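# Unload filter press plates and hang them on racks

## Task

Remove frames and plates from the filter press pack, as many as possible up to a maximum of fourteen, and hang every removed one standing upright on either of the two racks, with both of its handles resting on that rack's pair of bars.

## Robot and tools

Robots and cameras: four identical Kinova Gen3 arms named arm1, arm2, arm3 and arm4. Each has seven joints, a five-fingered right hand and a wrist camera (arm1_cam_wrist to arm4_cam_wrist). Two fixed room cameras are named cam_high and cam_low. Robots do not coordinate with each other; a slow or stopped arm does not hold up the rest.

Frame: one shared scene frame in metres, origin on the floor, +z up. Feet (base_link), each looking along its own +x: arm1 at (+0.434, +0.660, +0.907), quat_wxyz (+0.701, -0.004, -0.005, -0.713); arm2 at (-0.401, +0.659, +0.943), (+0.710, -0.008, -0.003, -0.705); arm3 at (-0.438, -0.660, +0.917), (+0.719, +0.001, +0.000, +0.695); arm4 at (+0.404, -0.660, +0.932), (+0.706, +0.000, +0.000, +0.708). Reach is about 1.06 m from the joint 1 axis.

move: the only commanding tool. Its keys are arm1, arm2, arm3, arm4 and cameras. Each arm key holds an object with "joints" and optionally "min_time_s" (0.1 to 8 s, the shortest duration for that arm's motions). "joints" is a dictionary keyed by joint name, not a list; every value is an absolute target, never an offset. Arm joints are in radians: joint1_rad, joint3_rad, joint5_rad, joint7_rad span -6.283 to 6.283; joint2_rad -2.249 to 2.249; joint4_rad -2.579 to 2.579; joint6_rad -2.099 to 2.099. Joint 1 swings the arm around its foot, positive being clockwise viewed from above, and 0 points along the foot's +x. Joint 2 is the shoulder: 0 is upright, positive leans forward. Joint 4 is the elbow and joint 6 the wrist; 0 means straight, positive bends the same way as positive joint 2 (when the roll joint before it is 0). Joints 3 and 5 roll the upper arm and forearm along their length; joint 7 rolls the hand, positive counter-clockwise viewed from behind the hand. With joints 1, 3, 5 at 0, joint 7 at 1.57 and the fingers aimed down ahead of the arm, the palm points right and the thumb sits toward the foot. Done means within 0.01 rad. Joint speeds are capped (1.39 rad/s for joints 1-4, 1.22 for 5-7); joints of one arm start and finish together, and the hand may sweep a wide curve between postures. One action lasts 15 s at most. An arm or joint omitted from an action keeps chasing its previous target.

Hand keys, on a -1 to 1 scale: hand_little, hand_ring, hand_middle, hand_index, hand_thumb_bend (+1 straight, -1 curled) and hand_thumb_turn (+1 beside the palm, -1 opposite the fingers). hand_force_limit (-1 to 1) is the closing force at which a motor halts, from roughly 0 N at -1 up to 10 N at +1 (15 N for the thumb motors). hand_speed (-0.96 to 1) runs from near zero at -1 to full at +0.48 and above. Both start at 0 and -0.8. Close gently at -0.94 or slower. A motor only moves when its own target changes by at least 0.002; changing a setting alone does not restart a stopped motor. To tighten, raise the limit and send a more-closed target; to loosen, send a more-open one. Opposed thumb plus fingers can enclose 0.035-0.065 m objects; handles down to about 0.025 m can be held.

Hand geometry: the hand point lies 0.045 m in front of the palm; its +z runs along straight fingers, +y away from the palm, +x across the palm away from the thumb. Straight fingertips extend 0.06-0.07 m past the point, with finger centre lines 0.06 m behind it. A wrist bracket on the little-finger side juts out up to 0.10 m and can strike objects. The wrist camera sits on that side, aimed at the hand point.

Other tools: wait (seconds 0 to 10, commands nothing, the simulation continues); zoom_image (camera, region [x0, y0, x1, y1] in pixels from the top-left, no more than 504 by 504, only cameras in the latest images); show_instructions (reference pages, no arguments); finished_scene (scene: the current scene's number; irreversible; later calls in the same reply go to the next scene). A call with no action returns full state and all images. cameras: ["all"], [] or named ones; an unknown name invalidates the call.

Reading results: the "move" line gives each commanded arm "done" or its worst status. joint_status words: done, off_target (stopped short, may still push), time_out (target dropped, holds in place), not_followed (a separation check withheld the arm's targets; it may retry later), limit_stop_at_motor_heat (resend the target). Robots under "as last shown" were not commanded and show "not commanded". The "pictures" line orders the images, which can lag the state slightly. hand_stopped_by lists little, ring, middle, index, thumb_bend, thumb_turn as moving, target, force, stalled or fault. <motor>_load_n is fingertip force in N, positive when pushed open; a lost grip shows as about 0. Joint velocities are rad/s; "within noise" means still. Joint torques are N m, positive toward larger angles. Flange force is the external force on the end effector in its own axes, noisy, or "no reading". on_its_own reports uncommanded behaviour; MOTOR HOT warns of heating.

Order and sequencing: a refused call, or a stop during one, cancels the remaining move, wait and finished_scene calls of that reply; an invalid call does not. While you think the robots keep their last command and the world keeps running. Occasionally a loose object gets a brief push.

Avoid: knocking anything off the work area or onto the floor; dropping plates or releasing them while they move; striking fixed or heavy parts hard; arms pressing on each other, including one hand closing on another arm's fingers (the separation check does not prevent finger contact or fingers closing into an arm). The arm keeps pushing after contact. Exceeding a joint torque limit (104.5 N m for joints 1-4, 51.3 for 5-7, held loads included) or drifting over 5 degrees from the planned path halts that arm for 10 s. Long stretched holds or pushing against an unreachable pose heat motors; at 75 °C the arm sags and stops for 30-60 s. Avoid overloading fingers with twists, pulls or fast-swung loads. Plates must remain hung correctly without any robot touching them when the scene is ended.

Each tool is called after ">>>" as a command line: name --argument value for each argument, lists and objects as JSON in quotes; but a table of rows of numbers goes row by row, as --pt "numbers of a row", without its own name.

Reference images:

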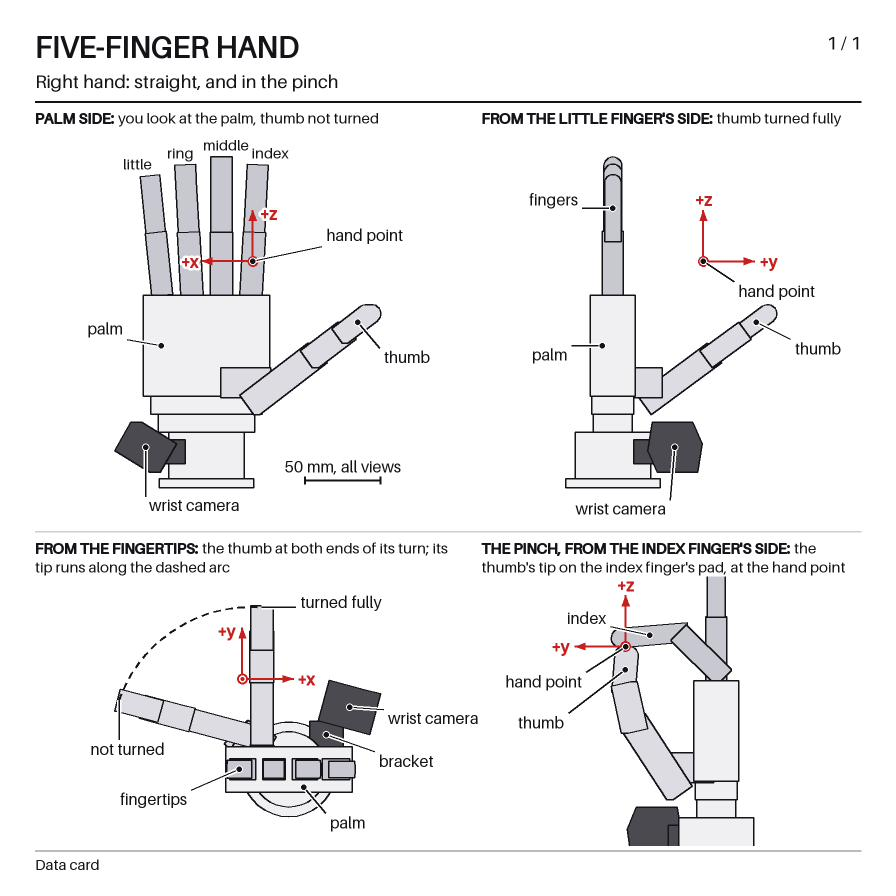

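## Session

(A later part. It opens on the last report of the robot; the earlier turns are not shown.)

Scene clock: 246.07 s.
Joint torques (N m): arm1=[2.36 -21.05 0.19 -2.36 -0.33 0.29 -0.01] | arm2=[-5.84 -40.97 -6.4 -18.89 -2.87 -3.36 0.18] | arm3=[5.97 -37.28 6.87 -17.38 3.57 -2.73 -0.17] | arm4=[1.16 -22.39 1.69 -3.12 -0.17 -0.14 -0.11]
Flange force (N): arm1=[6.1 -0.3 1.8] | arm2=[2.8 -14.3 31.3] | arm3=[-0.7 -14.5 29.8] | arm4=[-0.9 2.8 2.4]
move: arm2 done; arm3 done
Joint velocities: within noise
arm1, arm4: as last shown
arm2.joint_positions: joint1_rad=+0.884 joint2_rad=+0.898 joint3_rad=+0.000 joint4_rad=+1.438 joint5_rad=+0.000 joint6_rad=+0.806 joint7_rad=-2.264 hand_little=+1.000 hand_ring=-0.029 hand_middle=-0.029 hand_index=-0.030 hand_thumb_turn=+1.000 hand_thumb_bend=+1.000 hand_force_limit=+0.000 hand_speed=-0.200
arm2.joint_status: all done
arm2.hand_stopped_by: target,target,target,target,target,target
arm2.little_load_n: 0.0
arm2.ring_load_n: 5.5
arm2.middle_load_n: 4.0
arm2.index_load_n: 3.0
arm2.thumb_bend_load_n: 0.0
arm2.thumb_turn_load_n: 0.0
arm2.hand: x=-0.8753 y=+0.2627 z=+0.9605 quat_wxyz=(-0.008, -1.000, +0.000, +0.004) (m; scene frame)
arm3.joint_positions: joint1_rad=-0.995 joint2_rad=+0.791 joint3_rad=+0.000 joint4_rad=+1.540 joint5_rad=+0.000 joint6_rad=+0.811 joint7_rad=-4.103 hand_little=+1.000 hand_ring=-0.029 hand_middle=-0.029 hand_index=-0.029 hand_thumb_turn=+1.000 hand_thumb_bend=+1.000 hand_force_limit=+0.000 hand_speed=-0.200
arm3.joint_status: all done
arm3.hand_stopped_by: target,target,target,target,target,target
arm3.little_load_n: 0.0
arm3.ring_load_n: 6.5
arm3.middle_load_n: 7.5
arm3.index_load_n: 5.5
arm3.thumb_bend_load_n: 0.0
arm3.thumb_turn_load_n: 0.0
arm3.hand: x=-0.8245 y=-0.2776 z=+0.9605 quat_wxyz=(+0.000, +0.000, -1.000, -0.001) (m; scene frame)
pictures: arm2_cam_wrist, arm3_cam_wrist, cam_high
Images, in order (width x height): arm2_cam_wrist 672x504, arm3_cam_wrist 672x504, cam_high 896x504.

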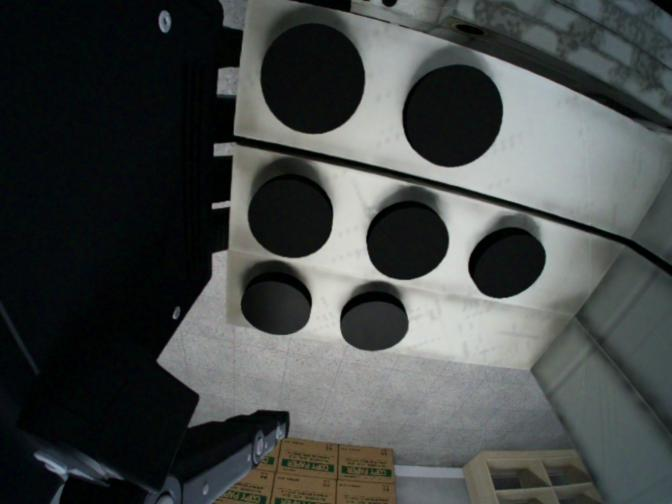

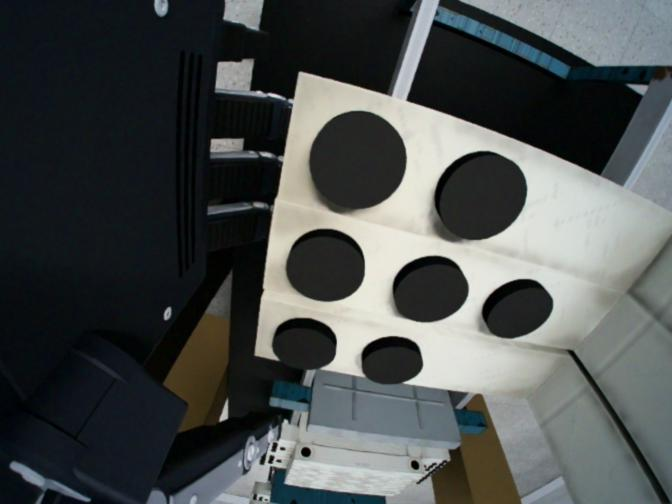

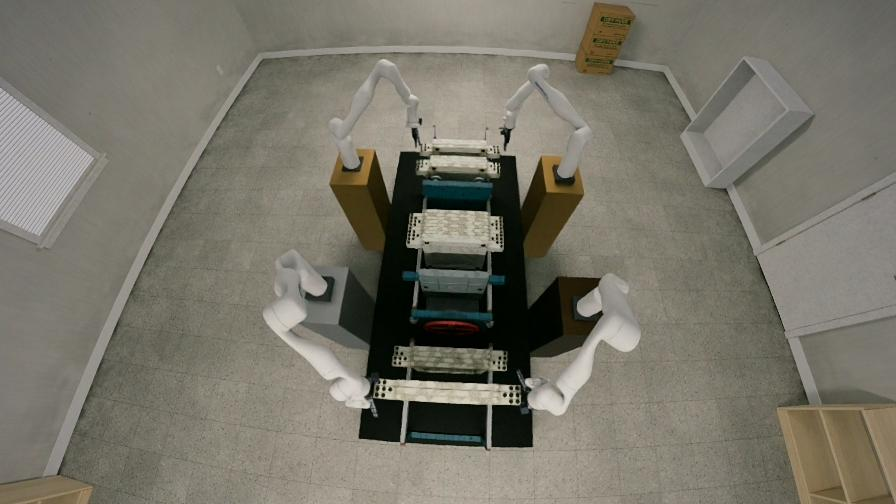

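>>> move --arm2 '{"joints":{"joint1_rad":0.8743,"joint2_rad":0.9223,"joint4_rad":1.4226,"joint6_rad":0.7967,"joint7_rad":-2.2744},"min_time_s":1.0}' --arm3 '{"joints":{"joint1_rad":-1.0067,"joint2_rad":0.7996,"joint4_rad":1.5633,"joint6_rad":0.7787,"joint7_rad":-4.1144},"min_time_s":1.0}' --cameras '["cam_high","arm2_cam_wrist","arm3_cam_wrist"]'

>>> zoom_image --camera "cam_high" --region '[370, 320, 530, 460]'

>>> zoom_image --camera "cam_high" --region '[392, 376, 422, 416]'

>>> zoom_image --camera "cam_high" --region '[478, 376, 508, 416]'

Scene clock: 253.33 s.
Joint torques (N m): arm1=[2.32 -21.08 0.24 -2.45 -0.32 0.26 -0.01] | arm2=[-5.4 -41.45 -6 -18.54 -2.71 -3.28 0.21] | arm3=[5.58 -36.99 6.57 -16.63 3.3 -2.54 -0.16] | arm4=[1.18 -22.45 1.65 -3.06 -0.21 -0.15 -0.08]
Flange force (N): arm1=[5.9 -0.4 1.7] | arm2=[2.5 -13.1 31.3] | arm3=[-0.5 -13.5 29.7] | arm4=[-1.1 3.1 2.5]
move: arm2 done; arm3 done
Joint velocities: within noise
arm1, arm4: as last shown
arm2.joint_positions: joint1_rad=+0.874 joint2_rad=+0.922 joint3_rad=+0.000 joint4_rad=+1.423 joint5_rad=+0.000 joint6_rad=+0.797 joint7_rad=-2.274 hand_little=+1.000 hand_ring=-0.029 hand_middle=-0.029 hand_index=-0.030 hand_thumb_turn=+1.000 hand_thumb_bend=+1.000 hand_force_limit=+0.000 hand_speed=-0.200
arm2.joint_status: all done
arm2.hand_stopped_by: target,target,target,target,target,target
arm2.little_load_n: 0.0
arm2.ring_load_n: 5.0
arm2.middle_load_n: 4.0
arm2.index_load_n: 3.0
arm2.thumb_bend_load_n: 0.0
arm2.thumb_turn_load_n: 0.0
arm2.hand: x=-0.8755 y=+0.2554 z=+0.9505 quat_wxyz=(-0.008, -1.000, +0.000, +0.004) (m; scene frame)
arm3.joint_positions: joint1_rad=-1.007 joint2_rad=+0.800 joint3_rad=+0.000 joint4_rad=+1.563 joint5_rad=+0.000 joint6_rad=+0.779 joint7_rad=-4.114 hand_little=+1.000 hand_ring=-0.029 hand_middle=-0.029 hand_index=-0.029 hand_thumb_turn=+1.000 hand_thumb_bend=+1.000 hand_force_limit=+0.000 hand_speed=-0.200
arm3.joint_status: all done
arm3.hand_stopped_by: target,target,target,target,target,target
arm3.little_load_n: 0.0
arm3.ring_load_n: 6.5
arm3.middle_load_n: 7.5
arm3.index_load_n: 5.5
arm3.thumb_bend_load_n: 0.0
arm3.thumb_turn_load_n: 0.0
arm3.hand: x=-0.8246 y=-0.2851 z=+0.9506 quat_wxyz=(+0.000, +0.000, -1.000, -0.001) (m; scene frame)
arm4.thumb_turn_load_n: 0.5
pictures: arm2_cam_wrist, arm3_cam_wrist, cam_high
Images, in order (width x height): arm2_cam_wrist 672x504, arm3_cam_wrist 672x504, cam_high 896x504.

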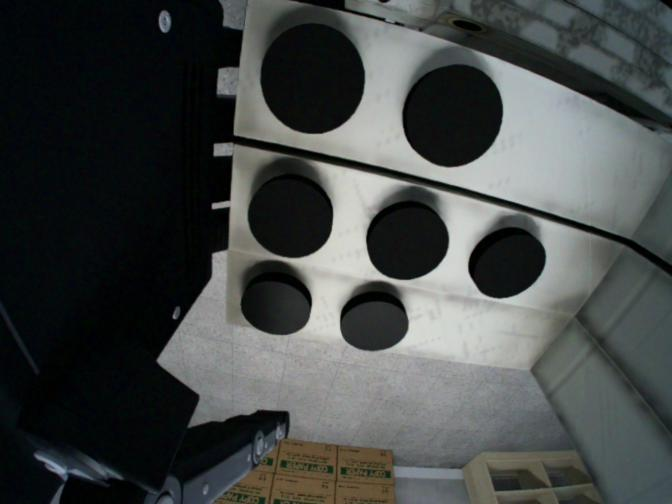

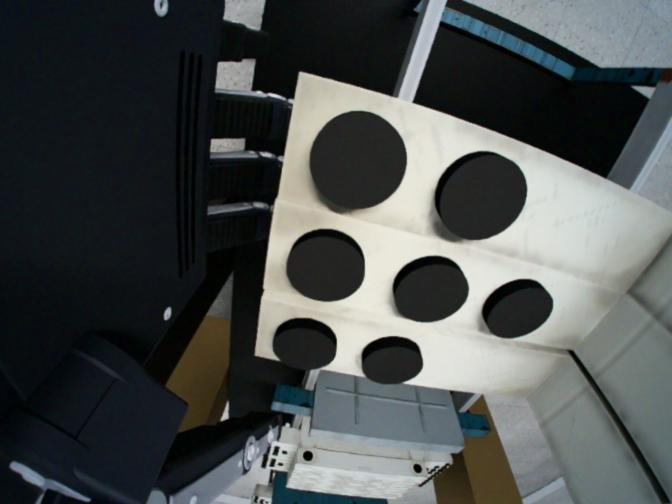

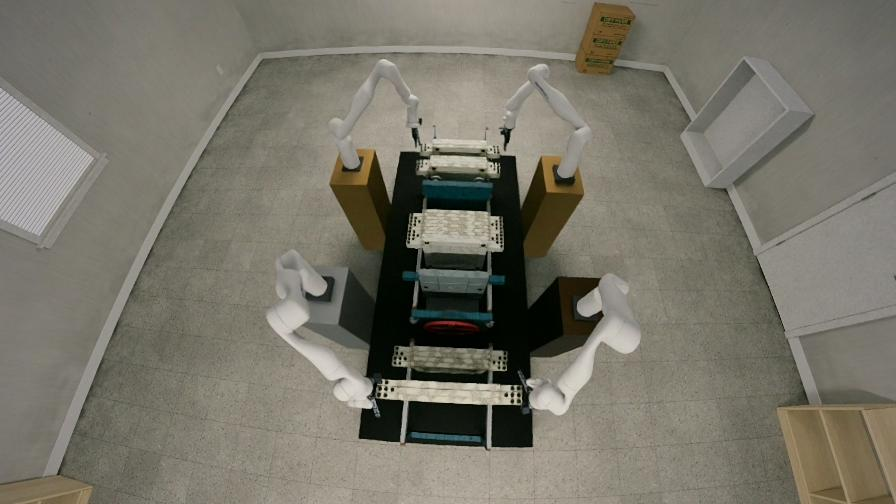

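Scaled by 3.150 from the camera's 896x504 image, which has a finer 1280x720 frame.

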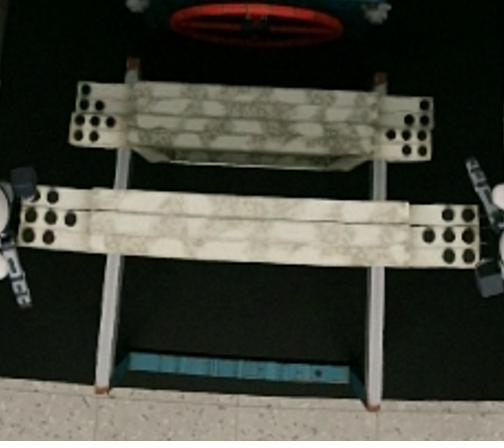

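Scaled by 12.600 from the camera's 896x504 image, which has a finer 1280x720 frame.

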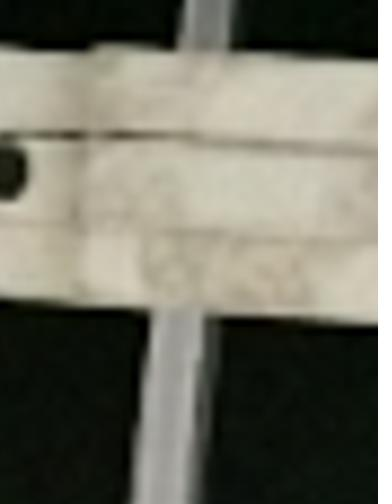

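Scaled by 12.600 from the camera's 896x504 image, which has a finer 1280x720 frame.

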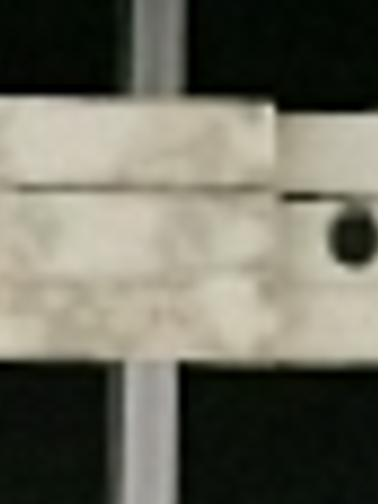

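>>> move --arm2 '{"joints":{"joint1_rad":0.8771,"joint2_rad":0.9201,"joint4_rad":1.4278,"joint6_rad":0.7937,"joint7_rad":-2.2716},"min_time_s":0.6}' --arm3 '{"joints":{"joint1_rad":-1.0034,"joint2_rad":0.8017,"joint4_rad":1.5585,"joint6_rad":0.7814,"joint7_rad":-4.1111},"min_time_s":0.6}'

>>> move --arm2 '{"joints":{"joint1_rad":0.8782,"joint2_rad":1.0816,"joint4_rad":1.4262,"joint6_rad":0.6338,"joint7_rad":-2.2705},"min_time_s":1.8}' --arm3 '{"joints":{"joint1_rad":-1.0034,"joint2_rad":0.9667,"joint4_rad":1.5752,"joint6_rad":0.5997,"joint7_rad":-4.1111},"min_time_s":1.8}' --cameras '["cam_high","cam_low"]'

>>> zoom_image --camera "cam_high" --region '[370, 320, 530, 460]'

Scene clock: 256.80 s.
Joint torques (N m): arm1=[2.36 -21.05 0.14 -2.39 -0.31 0.27 0] | arm2=[-5.48 -41.27 -5.94 -18.47 -2.65 -3.22 0.11] | arm3=[5.51 -37.09 6.58 -16.73 3.35 -2.5 -0.13] | arm4=[1.17 -22.43 1.62 -3.05 -0.19 -0.11 -0.08]
Flange force (N): arm1=[6.1 -0.4 1.7] | arm2=[2.5 -13.5 31.3] | arm3=[-0.7 -13.6 29.9] | arm4=[-1.0 3.0 2.6]
move: arm2 done; arm3 done
Joint velocities: within noise
arm1, arm4: as last shown
arm2.joint_positions: joint1_rad=+0.877 joint2_rad=+0.920 joint3_rad=+0.000 joint4_rad=+1.428 joint5_rad=+0.000 joint6_rad=+0.794 joint7_rad=-2.272 hand_little=+1.000 hand_ring=-0.029 hand_middle=-0.029 hand_index=-0.030 hand_thumb_turn=+1.000 hand_thumb_bend=+1.000 hand_force_limit=+0.000 hand_speed=-0.200
arm2.joint_status: all done
arm2.hand_stopped_by: target,target,target,target,target,target
arm2.little_load_n: 0.0
arm2.ring_load_n: 5.0
arm2.middle_load_n: 4.0
arm2.index_load_n: 3.0
arm2.thumb_bend_load_n: 0.0
arm2.thumb_turn_load_n: 0.0
arm2.hand: x=-0.8755 y=+0.2574 z=+0.9505 quat_wxyz=(-0.008, -1.000, +0.000, +0.004) (m; scene frame)
arm3.joint_positions: joint1_rad=-1.003 joint2_rad=+0.802 joint3_rad=+0.000 joint4_rad=+1.559 joint5_rad=+0.000 joint6_rad=+0.781 joint7_rad=-4.111 hand_little=+1.000 hand_ring=-0.029 hand_middle=-0.029 hand_index=-0.029 hand_thumb_turn=+1.000 hand_thumb_bend=+1.000 hand_force_limit=+0.000 hand_speed=-0.200
arm3.joint_status: all done
arm3.hand_stopped_by: target,target,target,target,target,target
arm3.little_load_n: 0.0
arm3.ring_load_n: 6.5
arm3.middle_load_n: 7.5
arm3.index_load_n: 5.0
arm3.thumb_bend_load_n: 0.0
arm3.thumb_turn_load_n: 0.5
arm3.hand: x=-0.8245 y=-0.2831 z=+0.9505 quat_wxyz=(+0.000, +0.000, -1.000, -0.001) (m; scene frame)
arm4.thumb_turn_load_n: 0.0
pictures: none

Scene clock: 258.90 s.
Joint torques (N m): arm1=[2.37 -21.12 0.11 -2.45 -0.36 0.24 -0.04] | arm2=[-2.54 -41.15 -2.92 -14.07 -1.24 -1.83 0.11] | arm3=[2.79 -37.19 3.97 -12.1 1.57 -1.24 -0.2] | arm4=[1.17 -22.42 1.68 -3.04 -0.16 -0.15 -0.07]
Flange force (N): arm1=[6.0 -0.4 1.8] | arm2=[2.2 -6.7 31.0] | arm3=[-0.1 -6.6 29.6] | arm4=[-1.1 3.1 2.5]
move: arm2 done; arm3 done
Joint velocities: within noise
arm1, arm4: as last shown
arm2.joint_positions: joint1_rad=+0.878 joint2_rad=+1.082 joint3_rad=+0.000 joint4_rad=+1.426 joint5_rad=+0.000 joint6_rad=+0.634 joint7_rad=-2.270 hand_little=+1.000 hand_ring=-0.029 hand_middle=-0.029 hand_index=-0.030 hand_thumb_turn=+1.000 hand_thumb_bend=+1.000 hand_force_limit=+0.000 hand_speed=-0.200
arm2.joint_status: all done
arm2.hand_stopped_by: target,target,target,target,target,target
arm2.little_load_n: -0.5
arm2.ring_load_n: 5.0
arm2.middle_load_n: 3.5
arm2.index_load_n: 3.0
arm2.thumb_bend_load_n: 0.0
arm2.thumb_turn_load_n: 0.0
arm2.hand: x=-0.8756 y=+0.2573 z=+0.8605 quat_wxyz=(-0.008, -1.000, +0.000, +0.004) (m; scene frame)
arm3.joint_positions: joint1_rad=-1.003 joint2_rad=+0.967 joint3_rad=+0.000 joint4_rad=+1.575 joint5_rad=+0.000 joint6_rad=+0.600 joint7_rad=-4.111 hand_little=+1.000 hand_ring=-0.029 hand_middle=-0.029 hand_index=-0.029 hand_thumb_turn=+1.000 hand_thumb_bend=+1.000 hand_force_limit=+0.000 hand_speed=-0.200
arm3.joint_status: all done
arm3.hand_stopped_by: target,target,target,target,target,target
arm3.little_load_n: 0.0
arm3.ring_load_n: 6.0
arm3.middle_load_n: 6.5
arm3.index_load_n: 5.0
arm3.thumb_bend_load_n: 0.0
arm3.thumb_turn_load_n: 0.0
arm3.hand: x=-0.8245 y=-0.2829 z=+0.8606 quat_wxyz=(+0.000, +0.000, -1.000, -0.001) (m; scene frame)
pictures: cam_high, cam_low
Images, in order (width x height): cam_high 896x504, cam_low 896x504.

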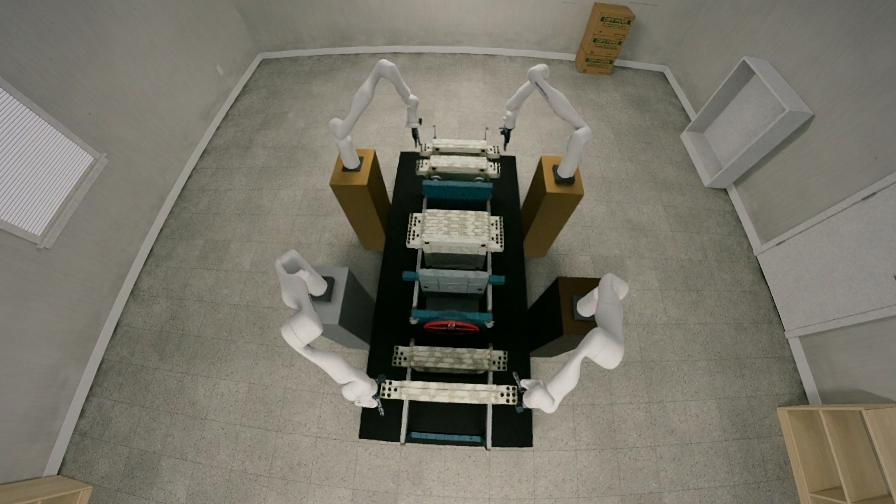

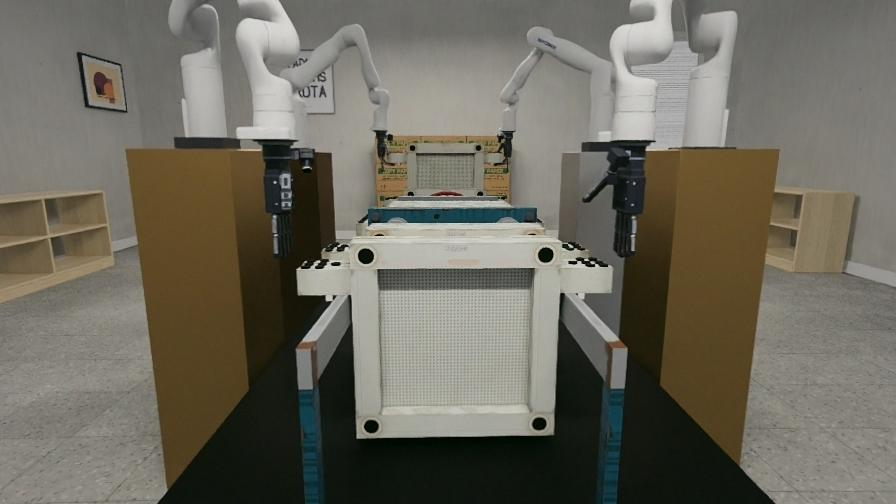

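Scaled by 3.150 from the camera's 896x504 image, which has a finer 1280x720 frame.

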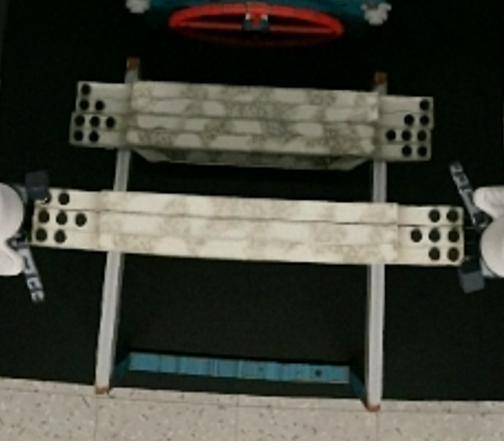

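>>> move --arm2 '{"joints":{"joint1_rad":0.8768,"joint2_rad":1.2851,"joint4_rad":1.3461,"joint6_rad":0.5103,"joint7_rad":-2.2719},"min_time_s":1.6}' --arm3 '{"joints":{"joint1_rad":-1.0067,"joint2_rad":1.1718,"joint4_rad":1.5266,"joint6_rad":0.4432,"joint7_rad":-4.1144},"min_time_s":1.6}' --cameras '["cam_high"]'

>>> move --arm2 '{"joints":{"joint1_rad":0.8779,"joint2_rad":1.4594,"joint4_rad":1.2281,"joint6_rad":0.4542,"joint7_rad":-2.2708},"min_time_s":1.5}' --arm3 '{"joints":{"joint1_rad":-1.0067,"joint2_rad":1.3474,"joint4_rad":1.4291,"joint6_rad":0.3651,"joint7_rad":-4.1144},"min_time_s":1.5}' --cameras '["cam_high"]'

Scene clock: 262.00 s.
Joint torques (N m): arm1=[2.33 -21.1 0.16 -2.38 -0.37 0.24 0] | arm2=[-1.5 -41.41 -1.83 -11.57 -0.75 -1.34 0.14] | arm3=[1.81 -37.59 3.12 -8.88 0.93 -0.72 -0.21] | arm4=[1.19 -22.4 1.7 -3.06 -0.21 -0.14 -0.11]
Flange force (N): arm1=[6.2 -0.2 1.8] | arm2=[3.0 -4.9 30.2] | arm3=[0.0 -4.2 29.5] | arm4=[-1.0 3.0 2.5]
move: arm2 done; arm3 done
Joint velocities: within noise
arm1.joint_positions: joint1_rad=-0.925 joint2_rad=+1.169 joint3_rad=+0.000 joint4_rad=+1.505 joint5_rad=+0.000 joint6_rad=+0.468 joint7_rad=-4.049 hand_little=+1.000 hand_ring=+1.000 hand_middle=+1.000 hand_index=+1.000 hand_thumb_turn=+1.000 hand_thumb_bend=+1.000 hand_force_limit=+0.000 hand_speed=-0.200
arm1.joint_status: not commanded
arm1.hand_stopped_by: target,target,target,target,target,target
arm1.little_load_n: 0.0
arm1.ring_load_n: 0.0
arm1.middle_load_n: 0.0
arm1.index_load_n: 0.0
arm1.thumb_bend_load_n: 0.0
arm1.thumb_turn_load_n: 0.0
arm1.hand: x=+0.8050 y=+0.2530 z=+0.7602 quat_wxyz=(-0.007, -1.000, +0.000, -0.001) (m; scene frame)
arm2.joint_positions: joint1_rad=+0.877 joint2_rad=+1.285 joint3_rad=+0.000 joint4_rad=+1.346 joint5_rad=+0.000 joint6_rad=+0.510 joint7_rad=-2.272 hand_little=+1.000 hand_ring=-0.029 hand_middle=-0.029 hand_index=-0.030 hand_thumb_turn=+1.000 hand_thumb_bend=+1.000 hand_force_limit=+0.000 hand_speed=-0.200
arm2.joint_status: all done
arm2.hand_stopped_by: target,target,target,target,target,target
arm2.little_load_n: -0.5
arm2.ring_load_n: 4.5
arm2.middle_load_n: 3.5
arm2.index_load_n: 2.5
arm2.thumb_bend_load_n: 0.0
arm2.thumb_turn_load_n: 0.0
arm2.hand: x=-0.8757 y=+0.2553 z=+0.7604 quat_wxyz=(-0.008, -1.000, +0.000, +0.004) (m; scene frame)
arm3.joint_positions: joint1_rad=-1.007 joint2_rad=+1.172 joint3_rad=+0.000 joint4_rad=+1.527 joint5_rad=+0.000 joint6_rad=+0.443 joint7_rad=-4.114 hand_little=+1.000 hand_ring=-0.029 hand_middle=-0.029 hand_index=-0.029 hand_thumb_turn=+1.000 hand_thumb_bend=+1.000 hand_force_limit=+0.000 hand_speed=-0.200
arm3.joint_status: all done
arm3.hand_stopped_by: target,target,target,target,target,target
arm3.little_load_n: 0.0
arm3.ring_load_n: 5.5
arm3.middle_load_n: 6.5
arm3.index_load_n: 4.5
arm3.thumb_bend_load_n: 0.0
arm3.thumb_turn_load_n: 0.0
arm3.hand: x=-0.8247 y=-0.2847 z=+0.7606 quat_wxyz=(+0.000, +0.000, -1.000, -0.001) (m; scene frame)
arm4.joint_positions: joint1_rad=+0.887 joint2_rad=+1.202 joint3_rad=+0.000 joint4_rad=+1.514 joint5_rad=+0.000 joint6_rad=+0.426 joint7_rad=-2.257 hand_little=+1.000 hand_ring=+1.000 hand_middle=+1.000 hand_index=+1.000 hand_thumb_turn=+1.000 hand_thumb_bend=+1.000 hand_force_limit=+0.000 hand_speed=-0.200
arm4.joint_status: not commanded
arm4.hand_stopped_by: target,target,target,target,target,target
arm4.little_load_n: 0.0
arm4.ring_load_n: 0.0
arm4.middle_load_n: 0.0
arm4.index_load_n: 0.0
arm4.thumb_bend_load_n: 0.0
arm4.thumb_turn_load_n: 0.0
arm4.hand: x=+0.8551 y=-0.2881 z=+0.7601 quat_wxyz=(+0.000, +0.000, -1.000, +0.000) (m; scene frame)
pictures: cam_high
Images, in order (width x height): cam_high 896x504.

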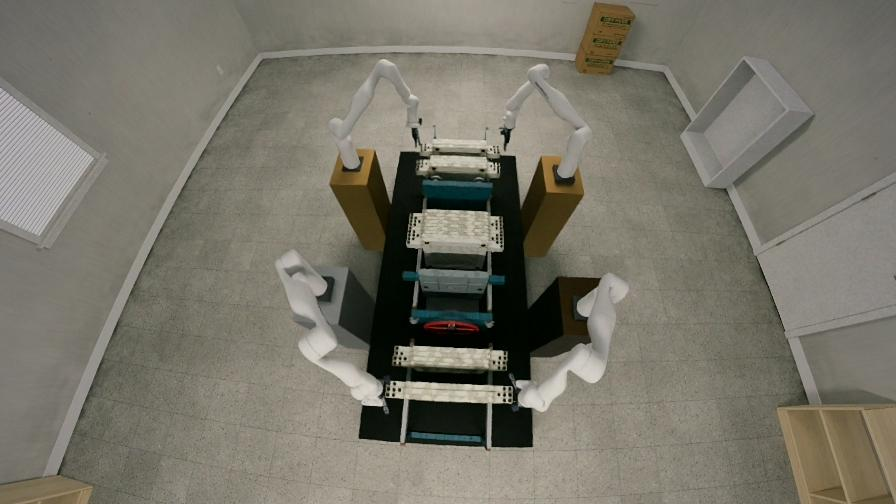

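Scene clock: 263.80 s.
Joint torques (N m): arm1=[2.34 -21.11 0.13 -2.41 -0.39 0.3 0.01] | arm2=[-0.83 -41.19 -0.95 -9.89 -0.45 -1.03 0.06] | arm3=[1.16 -37.57 2.34 -6.89 0.59 -0.49 -0.22] | arm4=[1.16 -22.42 1.66 -3.03 -0.2 -0.14 -0.09]
Flange force (N): arm1=[6.0 -0.4 1.9] | arm2=[2.3 -3.0 29.9] | arm3=[0.7 -2.1 29.4] | arm4=[-1.1 3.1 2.5]
move: arm2 done; arm3 done
Joint velocities: within noise
arm1, arm4: as last shown
arm1.thumb_turn_load_n: -0.5
arm2.joint_positions: joint1_rad=+0.878 joint2_rad=+1.459 joint3_rad=+0.000 joint4_rad=+1.228 joint5_rad=+0.000 joint6_rad=+0.454 joint7_rad=-2.271 hand_little=+1.000 hand_ring=-0.029 hand_middle=-0.029 hand_index=-0.030 hand_thumb_turn=+1.000 hand_thumb_bend=+1.000 hand_force_limit=+0.000 hand_speed=-0.200
arm2.joint_status: all done
arm2.hand_stopped_by: target,target,target,target,target,target
arm2.little_load_n: 0.0
arm2.ring_load_n: 5.0
arm2.middle_load_n: 3.5
arm2.index_load_n: 3.0
arm2.thumb_bend_load_n: 0.0
arm2.thumb_turn_load_n: 0.0
arm2.hand: x=-0.8757 y=+0.2554 z=+0.6804 quat_wxyz=(-0.008, -1.000, +0.000, +0.004) (m; scene frame)
arm3.joint_positions: joint1_rad=-1.007 joint2_rad=+1.347 joint3_rad=+0.000 joint4_rad=+1.429 joint5_rad=+0.000 joint6_rad=+0.365 joint7_rad=-4.114 hand_little=+1.000 hand_ring=-0.029 hand_middle=-0.029 hand_index=-0.029 hand_thumb_turn=+1.000 hand_thumb_bend=+1.000 hand_force_limit=+0.000 hand_speed=-0.200
arm3.joint_status: all done
arm3.hand_stopped_by: target,target,target,target,target,target
arm3.little_load_n: 0.0
arm3.ring_load_n: 5.5
arm3.middle_load_n: 6.0
arm3.index_load_n: 4.5
arm3.thumb_bend_load_n: 0.0
arm3.thumb_turn_load_n: 0.0
arm3.hand: x=-0.8248 y=-0.2846 z=+0.6807 quat_wxyz=(+0.000, +0.000, -1.000, -0.001) (m; scene frame)
arm4.thumb_turn_load_n: 0.5
pictures: cam_high
Images, in order (width x height): cam_high 896x504.

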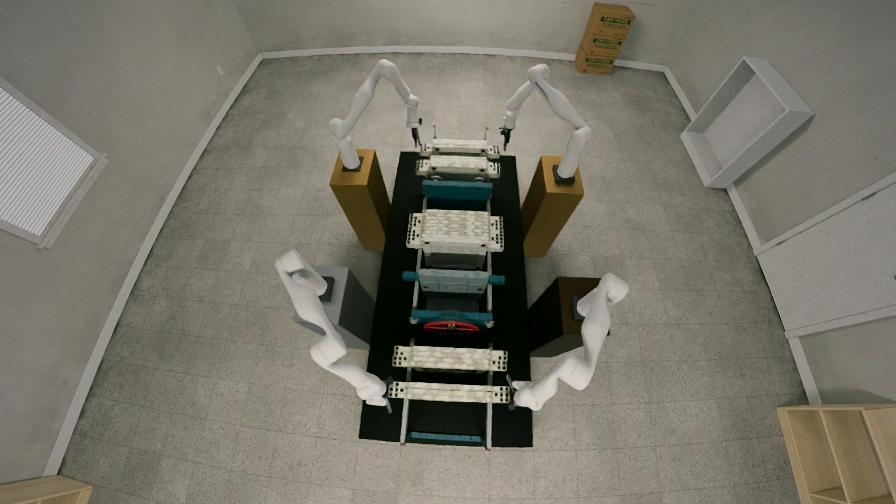

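>>> move --arm2 '{"joints":{"joint1_rad":0.8786,"joint2_rad":1.5817,"joint4_rad":1.1177,"joint6_rad":0.4422,"joint7_rad":-2.2701},"min_time_s":1.6}' --arm3 '{"joints":{"joint1_rad":-1.0067,"joint2_rad":1.4681,"joint4_rad":1.3365,"joint6_rad":0.3371,"joint7_rad":-4.1144},"min_time_s":1.6}' --cameras '["cam_high"]'

Scene clock: 266.17 s.
Joint torques (N m): arm1=[2.37 -21.08 0.1 -2.37 -0.36 0.25 0] | arm2=[0.05 -22.87 -0.03 -4.28 -0.01 0 0.07] | arm3=[0.57 -21.47 0.08 -2.37 -0.02 0.16 -0.25] | arm4=[1.2 -22.41 1.64 -3.07 -0.19 -0.15 -0.11]
Flange force (N): arm1=[6.2 -0.3 1.8] | arm2=[2.8 -1.3 -1.3] | arm3=[0.9 -0.4 0.0] | arm4=[-1.0 3.0 2.5]
move: arm2 done; arm3 done
Joint velocities: within noise
arm1, arm4: as last shown
arm1.little_load_n: 0.5
arm1.thumb_bend_load_n: -0.5
arm1.thumb_turn_load_n: 0.0
arm2.joint_positions: joint1_rad=+0.879 joint2_rad=+1.582 joint3_rad=+0.000 joint4_rad=+1.118 joint5_rad=+0.000 joint6_rad=+0.442 joint7_rad=-2.270 hand_little=+1.000 hand_ring=-0.030 hand_middle=-0.030 hand_index=-0.030 hand_thumb_turn=+1.000 hand_thumb_bend=+1.000 hand_force_limit=+0.000 hand_speed=-0.200
arm2.joint_status: all done
arm2.hand_stopped_by: target,target,target,target,target,target
arm2.little_load_n: 0.5
arm2.ring_load_n: 0.0
arm2.middle_load_n: 0.0
arm2.index_load_n: 0.5
arm2.thumb_bend_load_n: -0.5
arm2.thumb_turn_load_n: 0.0
arm2.hand: x=-0.8758 y=+0.2554 z=+0.6273 quat_wxyz=(-0.008, -1.000, +0.000, +0.004) (m; scene frame)
arm3.joint_positions: joint1_rad=-1.007 joint2_rad=+1.468 joint3_rad=+0.000 joint4_rad=+1.337 joint5_rad=+0.000 joint6_rad=+0.337 joint7_rad=-4.114 hand_little=+1.000 hand_ring=-0.030 hand_middle=-0.030 hand_index=-0.030 hand_thumb_turn=+1.000 hand_thumb_bend=+1.000 hand_force_limit=+0.000 hand_speed=-0.200
arm3.joint_status: all done
arm3.hand_stopped_by: target,target,target,target,target,target
arm3.little_load_n: 0.0
arm3.ring_load_n: 0.0
arm3.middle_load_n: 0.0
arm3.index_load_n: 0.0
arm3.thumb_bend_load_n: 0.0
arm3.thumb_turn_load_n: 0.0
arm3.hand: x=-0.8247 y=-0.2846 z=+0.6275 quat_wxyz=(+0.000, +0.000, -1.000, -0.001) (m; scene frame)
arm4.thumb_turn_load_n: 0.0
pictures: cam_high
Images, in order (width x height): cam_high 896x504.

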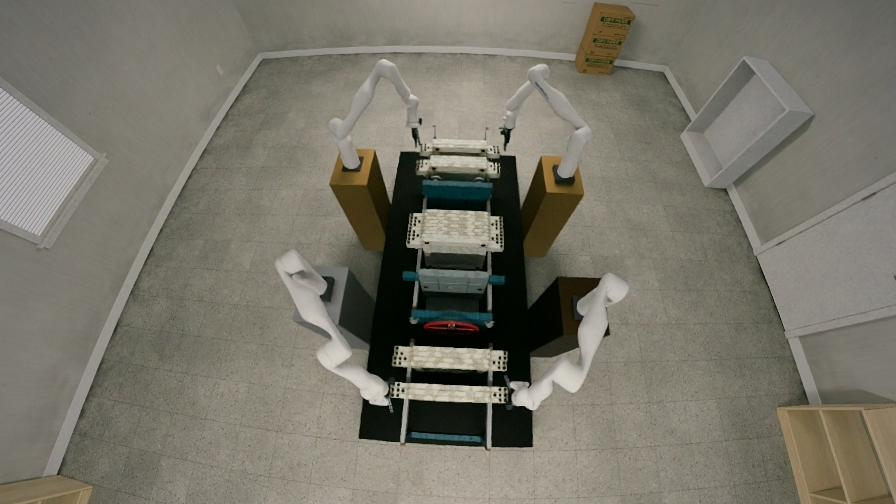

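Landed. Release and raise.

>>> move --arm2 '{"joints":{"hand_index":1,"hand_middle":1,"hand_ring":1}}' --arm3 '{"joints":{"hand_index":1,"hand_middle":1,"hand_ring":1}}' --cameras '[]'

>>> move --arm2 '{"joints":{"joint1_rad":0.8779,"joint2_rad":1.4594,"joint4_rad":1.2281,"joint6_rad":0.4542,"joint7_rad":-2.2708},"min_time_s":1.5}' --arm3 '{"joints":{"joint1_rad":-1.0067,"joint2_rad":1.3474,"joint4_rad":1.4291,"joint6_rad":0.3651,"joint7_rad":-4.1144},"min_time_s":1.5}' --cameras '["cam_high", "cam_low", "arm2_cam_wrist", "arm3_cam_wrist"]'

Scene clock: 267.87 s.
Joint torques (N m): arm1=[2.29 -21.06 0.15 -2.42 -0.34 0.29 -0.01] | arm2=[0.04 -22.78 0.01 -4.25 0.01 0.05 0.07] | arm3=[0.62 -21.57 0.07 -2.35 -0.05 0.15 -0.31] | arm4=[1.16 -22.4 1.68 -3.01 -0.18 -0.15 -0.12]
Flange force (N): arm1=[5.9 -0.3 1.8] | arm2=[2.9 -1.4 -1.5] | arm3=[1.1 -0.2 0.3] | arm4=[-1.2 3.1 2.5]
move: arm2 done; arm3 done
Joint velocities: within noise
arm1, arm4: as last shown
arm1.little_load_n: 0.0
arm1.thumb_bend_load_n: 0.0
arm2.joint_positions: joint1_rad=+0.879 joint2_rad=+1.582 joint3_rad=+0.000 joint4_rad=+1.118 joint5_rad=+0.000 joint6_rad=+0.442 joint7_rad=-2.270 hand_little=+1.000 hand_ring=+1.000 hand_middle=+1.000 hand_index=+1.000 hand_thumb_turn=+1.000 hand_thumb_bend=+1.000 hand_force_limit=+0.000 hand_speed=-0.200
arm2.joint_status: all done
arm2.hand_stopped_by: target,target,target,target,target,target
arm2.little_load_n: 0.0
arm2.ring_load_n: 0.0
arm2.middle_load_n: 0.0
arm2.index_load_n: 0.0
arm2.thumb_bend_load_n: 0.0
arm2.thumb_turn_load_n: 0.0
arm2.hand: x=-0.8758 y=+0.2555 z=+0.6273 quat_wxyz=(-0.008, -1.000, +0.000, +0.004) (m; scene frame)
arm3.joint_positions: joint1_rad=-1.007 joint2_rad=+1.468 joint3_rad=+0.000 joint4_rad=+1.337 joint5_rad=+0.000 joint6_rad=+0.337 joint7_rad=-4.114 hand_little=+1.000 hand_ring=+1.000 hand_middle=+1.000 hand_index=+1.000 hand_thumb_turn=+1.000 hand_thumb_bend=+1.000 hand_force_limit=+0.000 hand_speed=-0.200
arm3.joint_status: all done
arm3.hand_stopped_by: target,target,target,target,target,target
arm3.little_load_n: 0.0
arm3.ring_load_n: 0.0
arm3.middle_load_n: 0.0
arm3.index_load_n: 0.0
arm3.thumb_bend_load_n: 0.0
arm3.thumb_turn_load_n: 0.0
arm3.hand: x=-0.8247 y=-0.2847 z=+0.6275 quat_wxyz=(+0.000, +0.000, -1.000, -0.001) (m; scene frame)
arm4.thumb_bend_load_n: -0.5
pictures: none
No camera images: "cameras" was empty.

Scene clock: 269.67 s.
Joint torques (N m): arm1=[2.33 -21.12 0.12 -2.5 -0.4 0.25 -0.04] | arm2=[0.05 -22.79 -0.05 -4.22 0 0.08 0.14] | arm3=[0.55 -21.33 0.04 -2.59 -0.02 0.14 -0.22] | arm4=[1.17 -22.41 1.66 -3.04 -0.16 -0.17 -0.07]
Flange force (N): arm1=[5.8 -0.5 1.8] | arm2=[2.5 -0.9 -0.7] | arm3=[1.0 -0.4 0.0] | arm4=[-1.1 3.1 2.5]
move: arm2 done; arm3 done
Joint velocities: within noise
arm1, arm4: as last shown
arm2.joint_positions: joint1_rad=+0.878 joint2_rad=+1.459 joint3_rad=+0.000 joint4_rad=+1.228 joint5_rad=+0.000 joint6_rad=+0.454 joint7_rad=-2.271 hand_little=+1.000 hand_ring=+1.000 hand_middle=+1.000 hand_index=+1.000 hand_thumb_turn=+1.000 hand_thumb_bend=+1.000 hand_force_limit=+0.000 hand_speed=-0.200
arm2.joint_status: all done
arm2.hand_stopped_by: target,target,target,target,target,target
arm2.little_load_n: 0.0
arm2.ring_load_n: 0.0
arm2.middle_load_n: 0.0
arm2.index_load_n: 0.0
arm2.thumb_bend_load_n: 0.0
arm2.thumb_turn_load_n: 0.0
arm2.hand: x=-0.8757 y=+0.2555 z=+0.6803 quat_wxyz=(-0.008, -1.000, +0.000, +0.004) (m; scene frame)
arm3.joint_positions: joint1_rad=-1.007 joint2_rad=+1.347 joint3_rad=+0.000 joint4_rad=+1.429 joint5_rad=+0.000 joint6_rad=+0.365 joint7_rad=-4.114 hand_little=+1.000 hand_ring=+1.000 hand_middle=+1.000 hand_index=+1.000 hand_thumb_turn=+1.000 hand_thumb_bend=+1.000 hand_force_limit=+0.000 hand_speed=-0.200
arm3.joint_status: all done
arm3.hand_stopped_by: target,target,target,target,target,target
arm3.little_load_n: 0.0
arm3.ring_load_n: 0.0
arm3.middle_load_n: 0.0
arm3.index_load_n: 0.0
arm3.thumb_bend_load_n: 0.0
arm3.thumb_turn_load_n: 0.0
arm3.hand: x=-0.8248 y=-0.2847 z=+0.6806 quat_wxyz=(+0.000, +0.000, -1.000, -0.001) (m; scene frame)
arm4.thumb_bend_load_n: 0.0
pictures: arm2_cam_wrist, arm3_cam_wrist, cam_high, cam_low
Images, in order (width x height): arm2_cam_wrist 672x504, arm3_cam_wrist 672x504, cam_high 896x504, cam_low 896x504.

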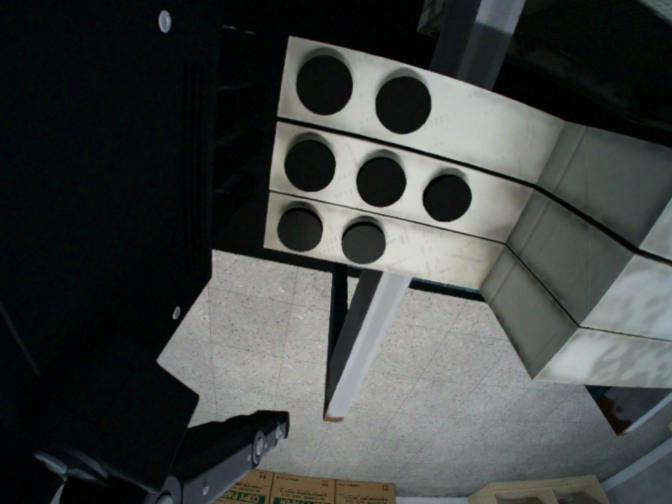

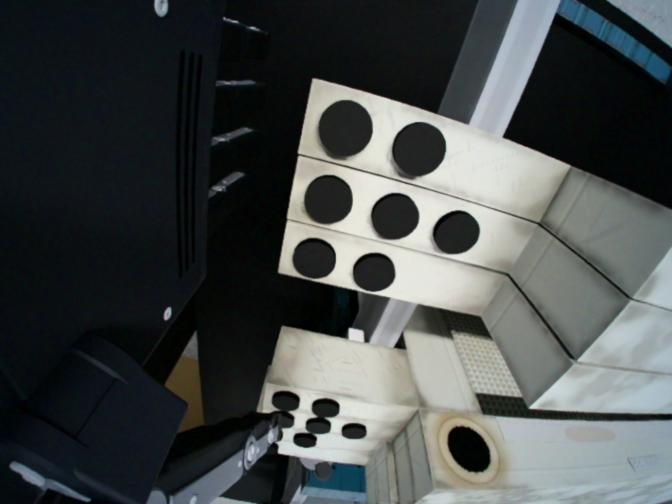

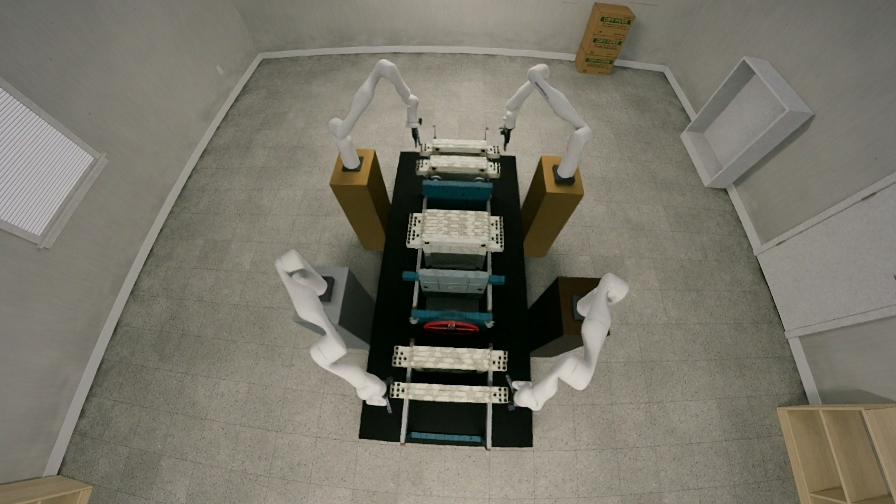

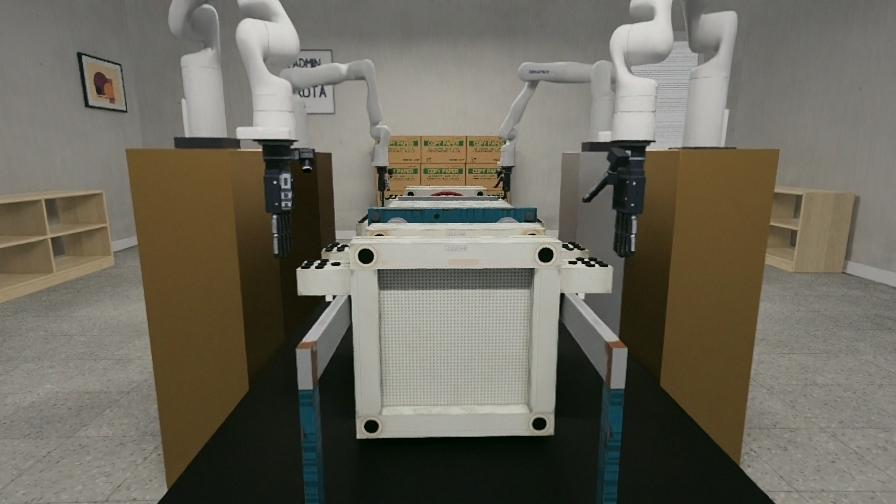

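>>> move --arm2 '{"joints":{"joint1_rad":0.8768,"joint2_rad":1.2851,"joint4_rad":1.3461,"joint6_rad":0.5103,"joint7_rad":-2.2719},"min_time_s":1.3}' --arm3 '{"joints":{"joint1_rad":-1.0067,"joint2_rad":1.1718,"joint4_rad":1.5266,"joint6_rad":0.4432,"joint7_rad":-4.1144},"min_time_s":1.3}' --cameras '["cam_high", "cam_low"]'

Scene clock: 272.17 s.
Joint torques (N m): arm1=[2.31 -21.14 0.15 -2.45 -0.33 0.26 0.01] | arm2=[-0.01 -22.47 0.01 -4.65 -0.01 0 0.11] | arm3=[0.64 -20.95 0.1 -3.14 -0.03 0.15 -0.25] | arm4=[1.18 -22.41 1.67 -3.06 -0.18 -0.14 -0.12]
Flange force (N): arm1=[6.0 -0.4 1.9] | arm2=[2.2 -0.9 -0.4] | arm3=[1.2 -0.3 0.0] | arm4=[-1.1 3.0 2.5]
move: arm2 done; arm3 done
Joint velocities: within noise
arm1, arm4: as last shown
arm2.joint_positions: joint1_rad=+0.877 joint2_rad=+1.285 joint3_rad=+0.000 joint4_rad=+1.346 joint5_rad=+0.000 joint6_rad=+0.510 joint7_rad=-2.272 hand_little=+1.000 hand_ring=+1.000 hand_middle=+1.000 hand_index=+1.000 hand_thumb_turn=+1.000 hand_thumb_bend=+1.000 hand_force_limit=+0.000 hand_speed=-0.200
arm2.joint_status: all done
arm2.hand_stopped_by: target,target,target,target,target,target
arm2.little_load_n: 0.0
arm2.ring_load_n: 0.0
arm2.middle_load_n: 0.0
arm2.index_load_n: 0.0
arm2.thumb_bend_load_n: 0.0
arm2.thumb_turn_load_n: 0.0
arm2.hand: x=-0.8757 y=+0.2554 z=+0.7604 quat_wxyz=(-0.008, -1.000, +0.000, +0.004) (m; scene frame)
arm3.joint_positions: joint1_rad=-1.007 joint2_rad=+1.172 joint3_rad=+0.000 joint4_rad=+1.527 joint5_rad=+0.000 joint6_rad=+0.443 joint7_rad=-4.114 hand_little=+1.000 hand_ring=+1.000 hand_middle=+1.000 hand_index=+1.000 hand_thumb_turn=+1.000 hand_thumb_bend=+1.000 hand_force_limit=+0.000 hand_speed=-0.200
arm3.joint_status: all done
arm3.hand_stopped_by: target,target,target,target,target,target
arm3.little_load_n: 0.0
arm3.ring_load_n: 0.0
arm3.middle_load_n: 0.5
arm3.index_load_n: 0.0
arm3.thumb_bend_load_n: 0.0
arm3.thumb_turn_load_n: 0.0
arm3.hand: x=-0.8247 y=-0.2848 z=+0.7605 quat_wxyz=(+0.000, +0.000, -1.000, -0.001) (m; scene frame)
pictures: cam_high, cam_low
Images, in order (width x height): cam_high 896x504, cam_low 896x504.

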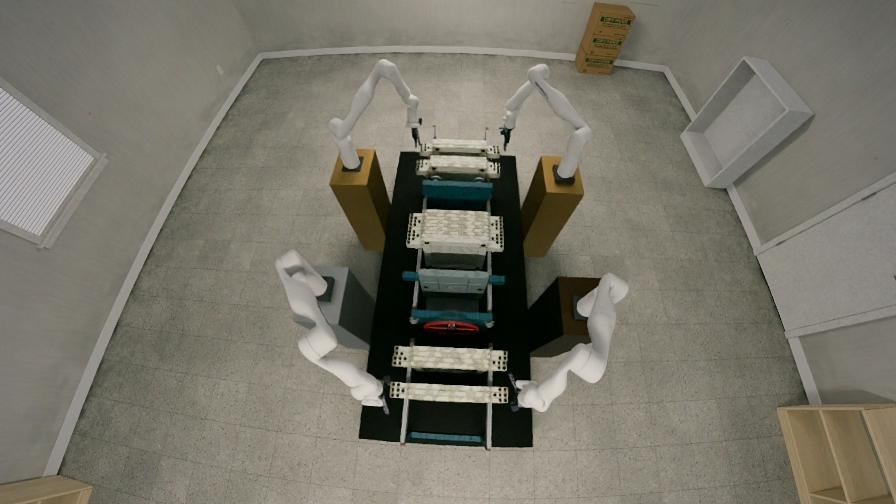

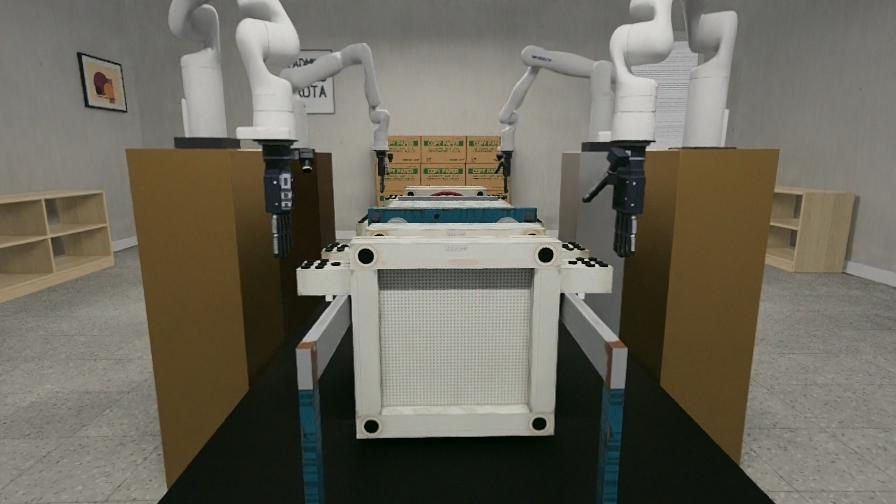

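>>> finished_scene --scene 2

The scene is finished: the task was done.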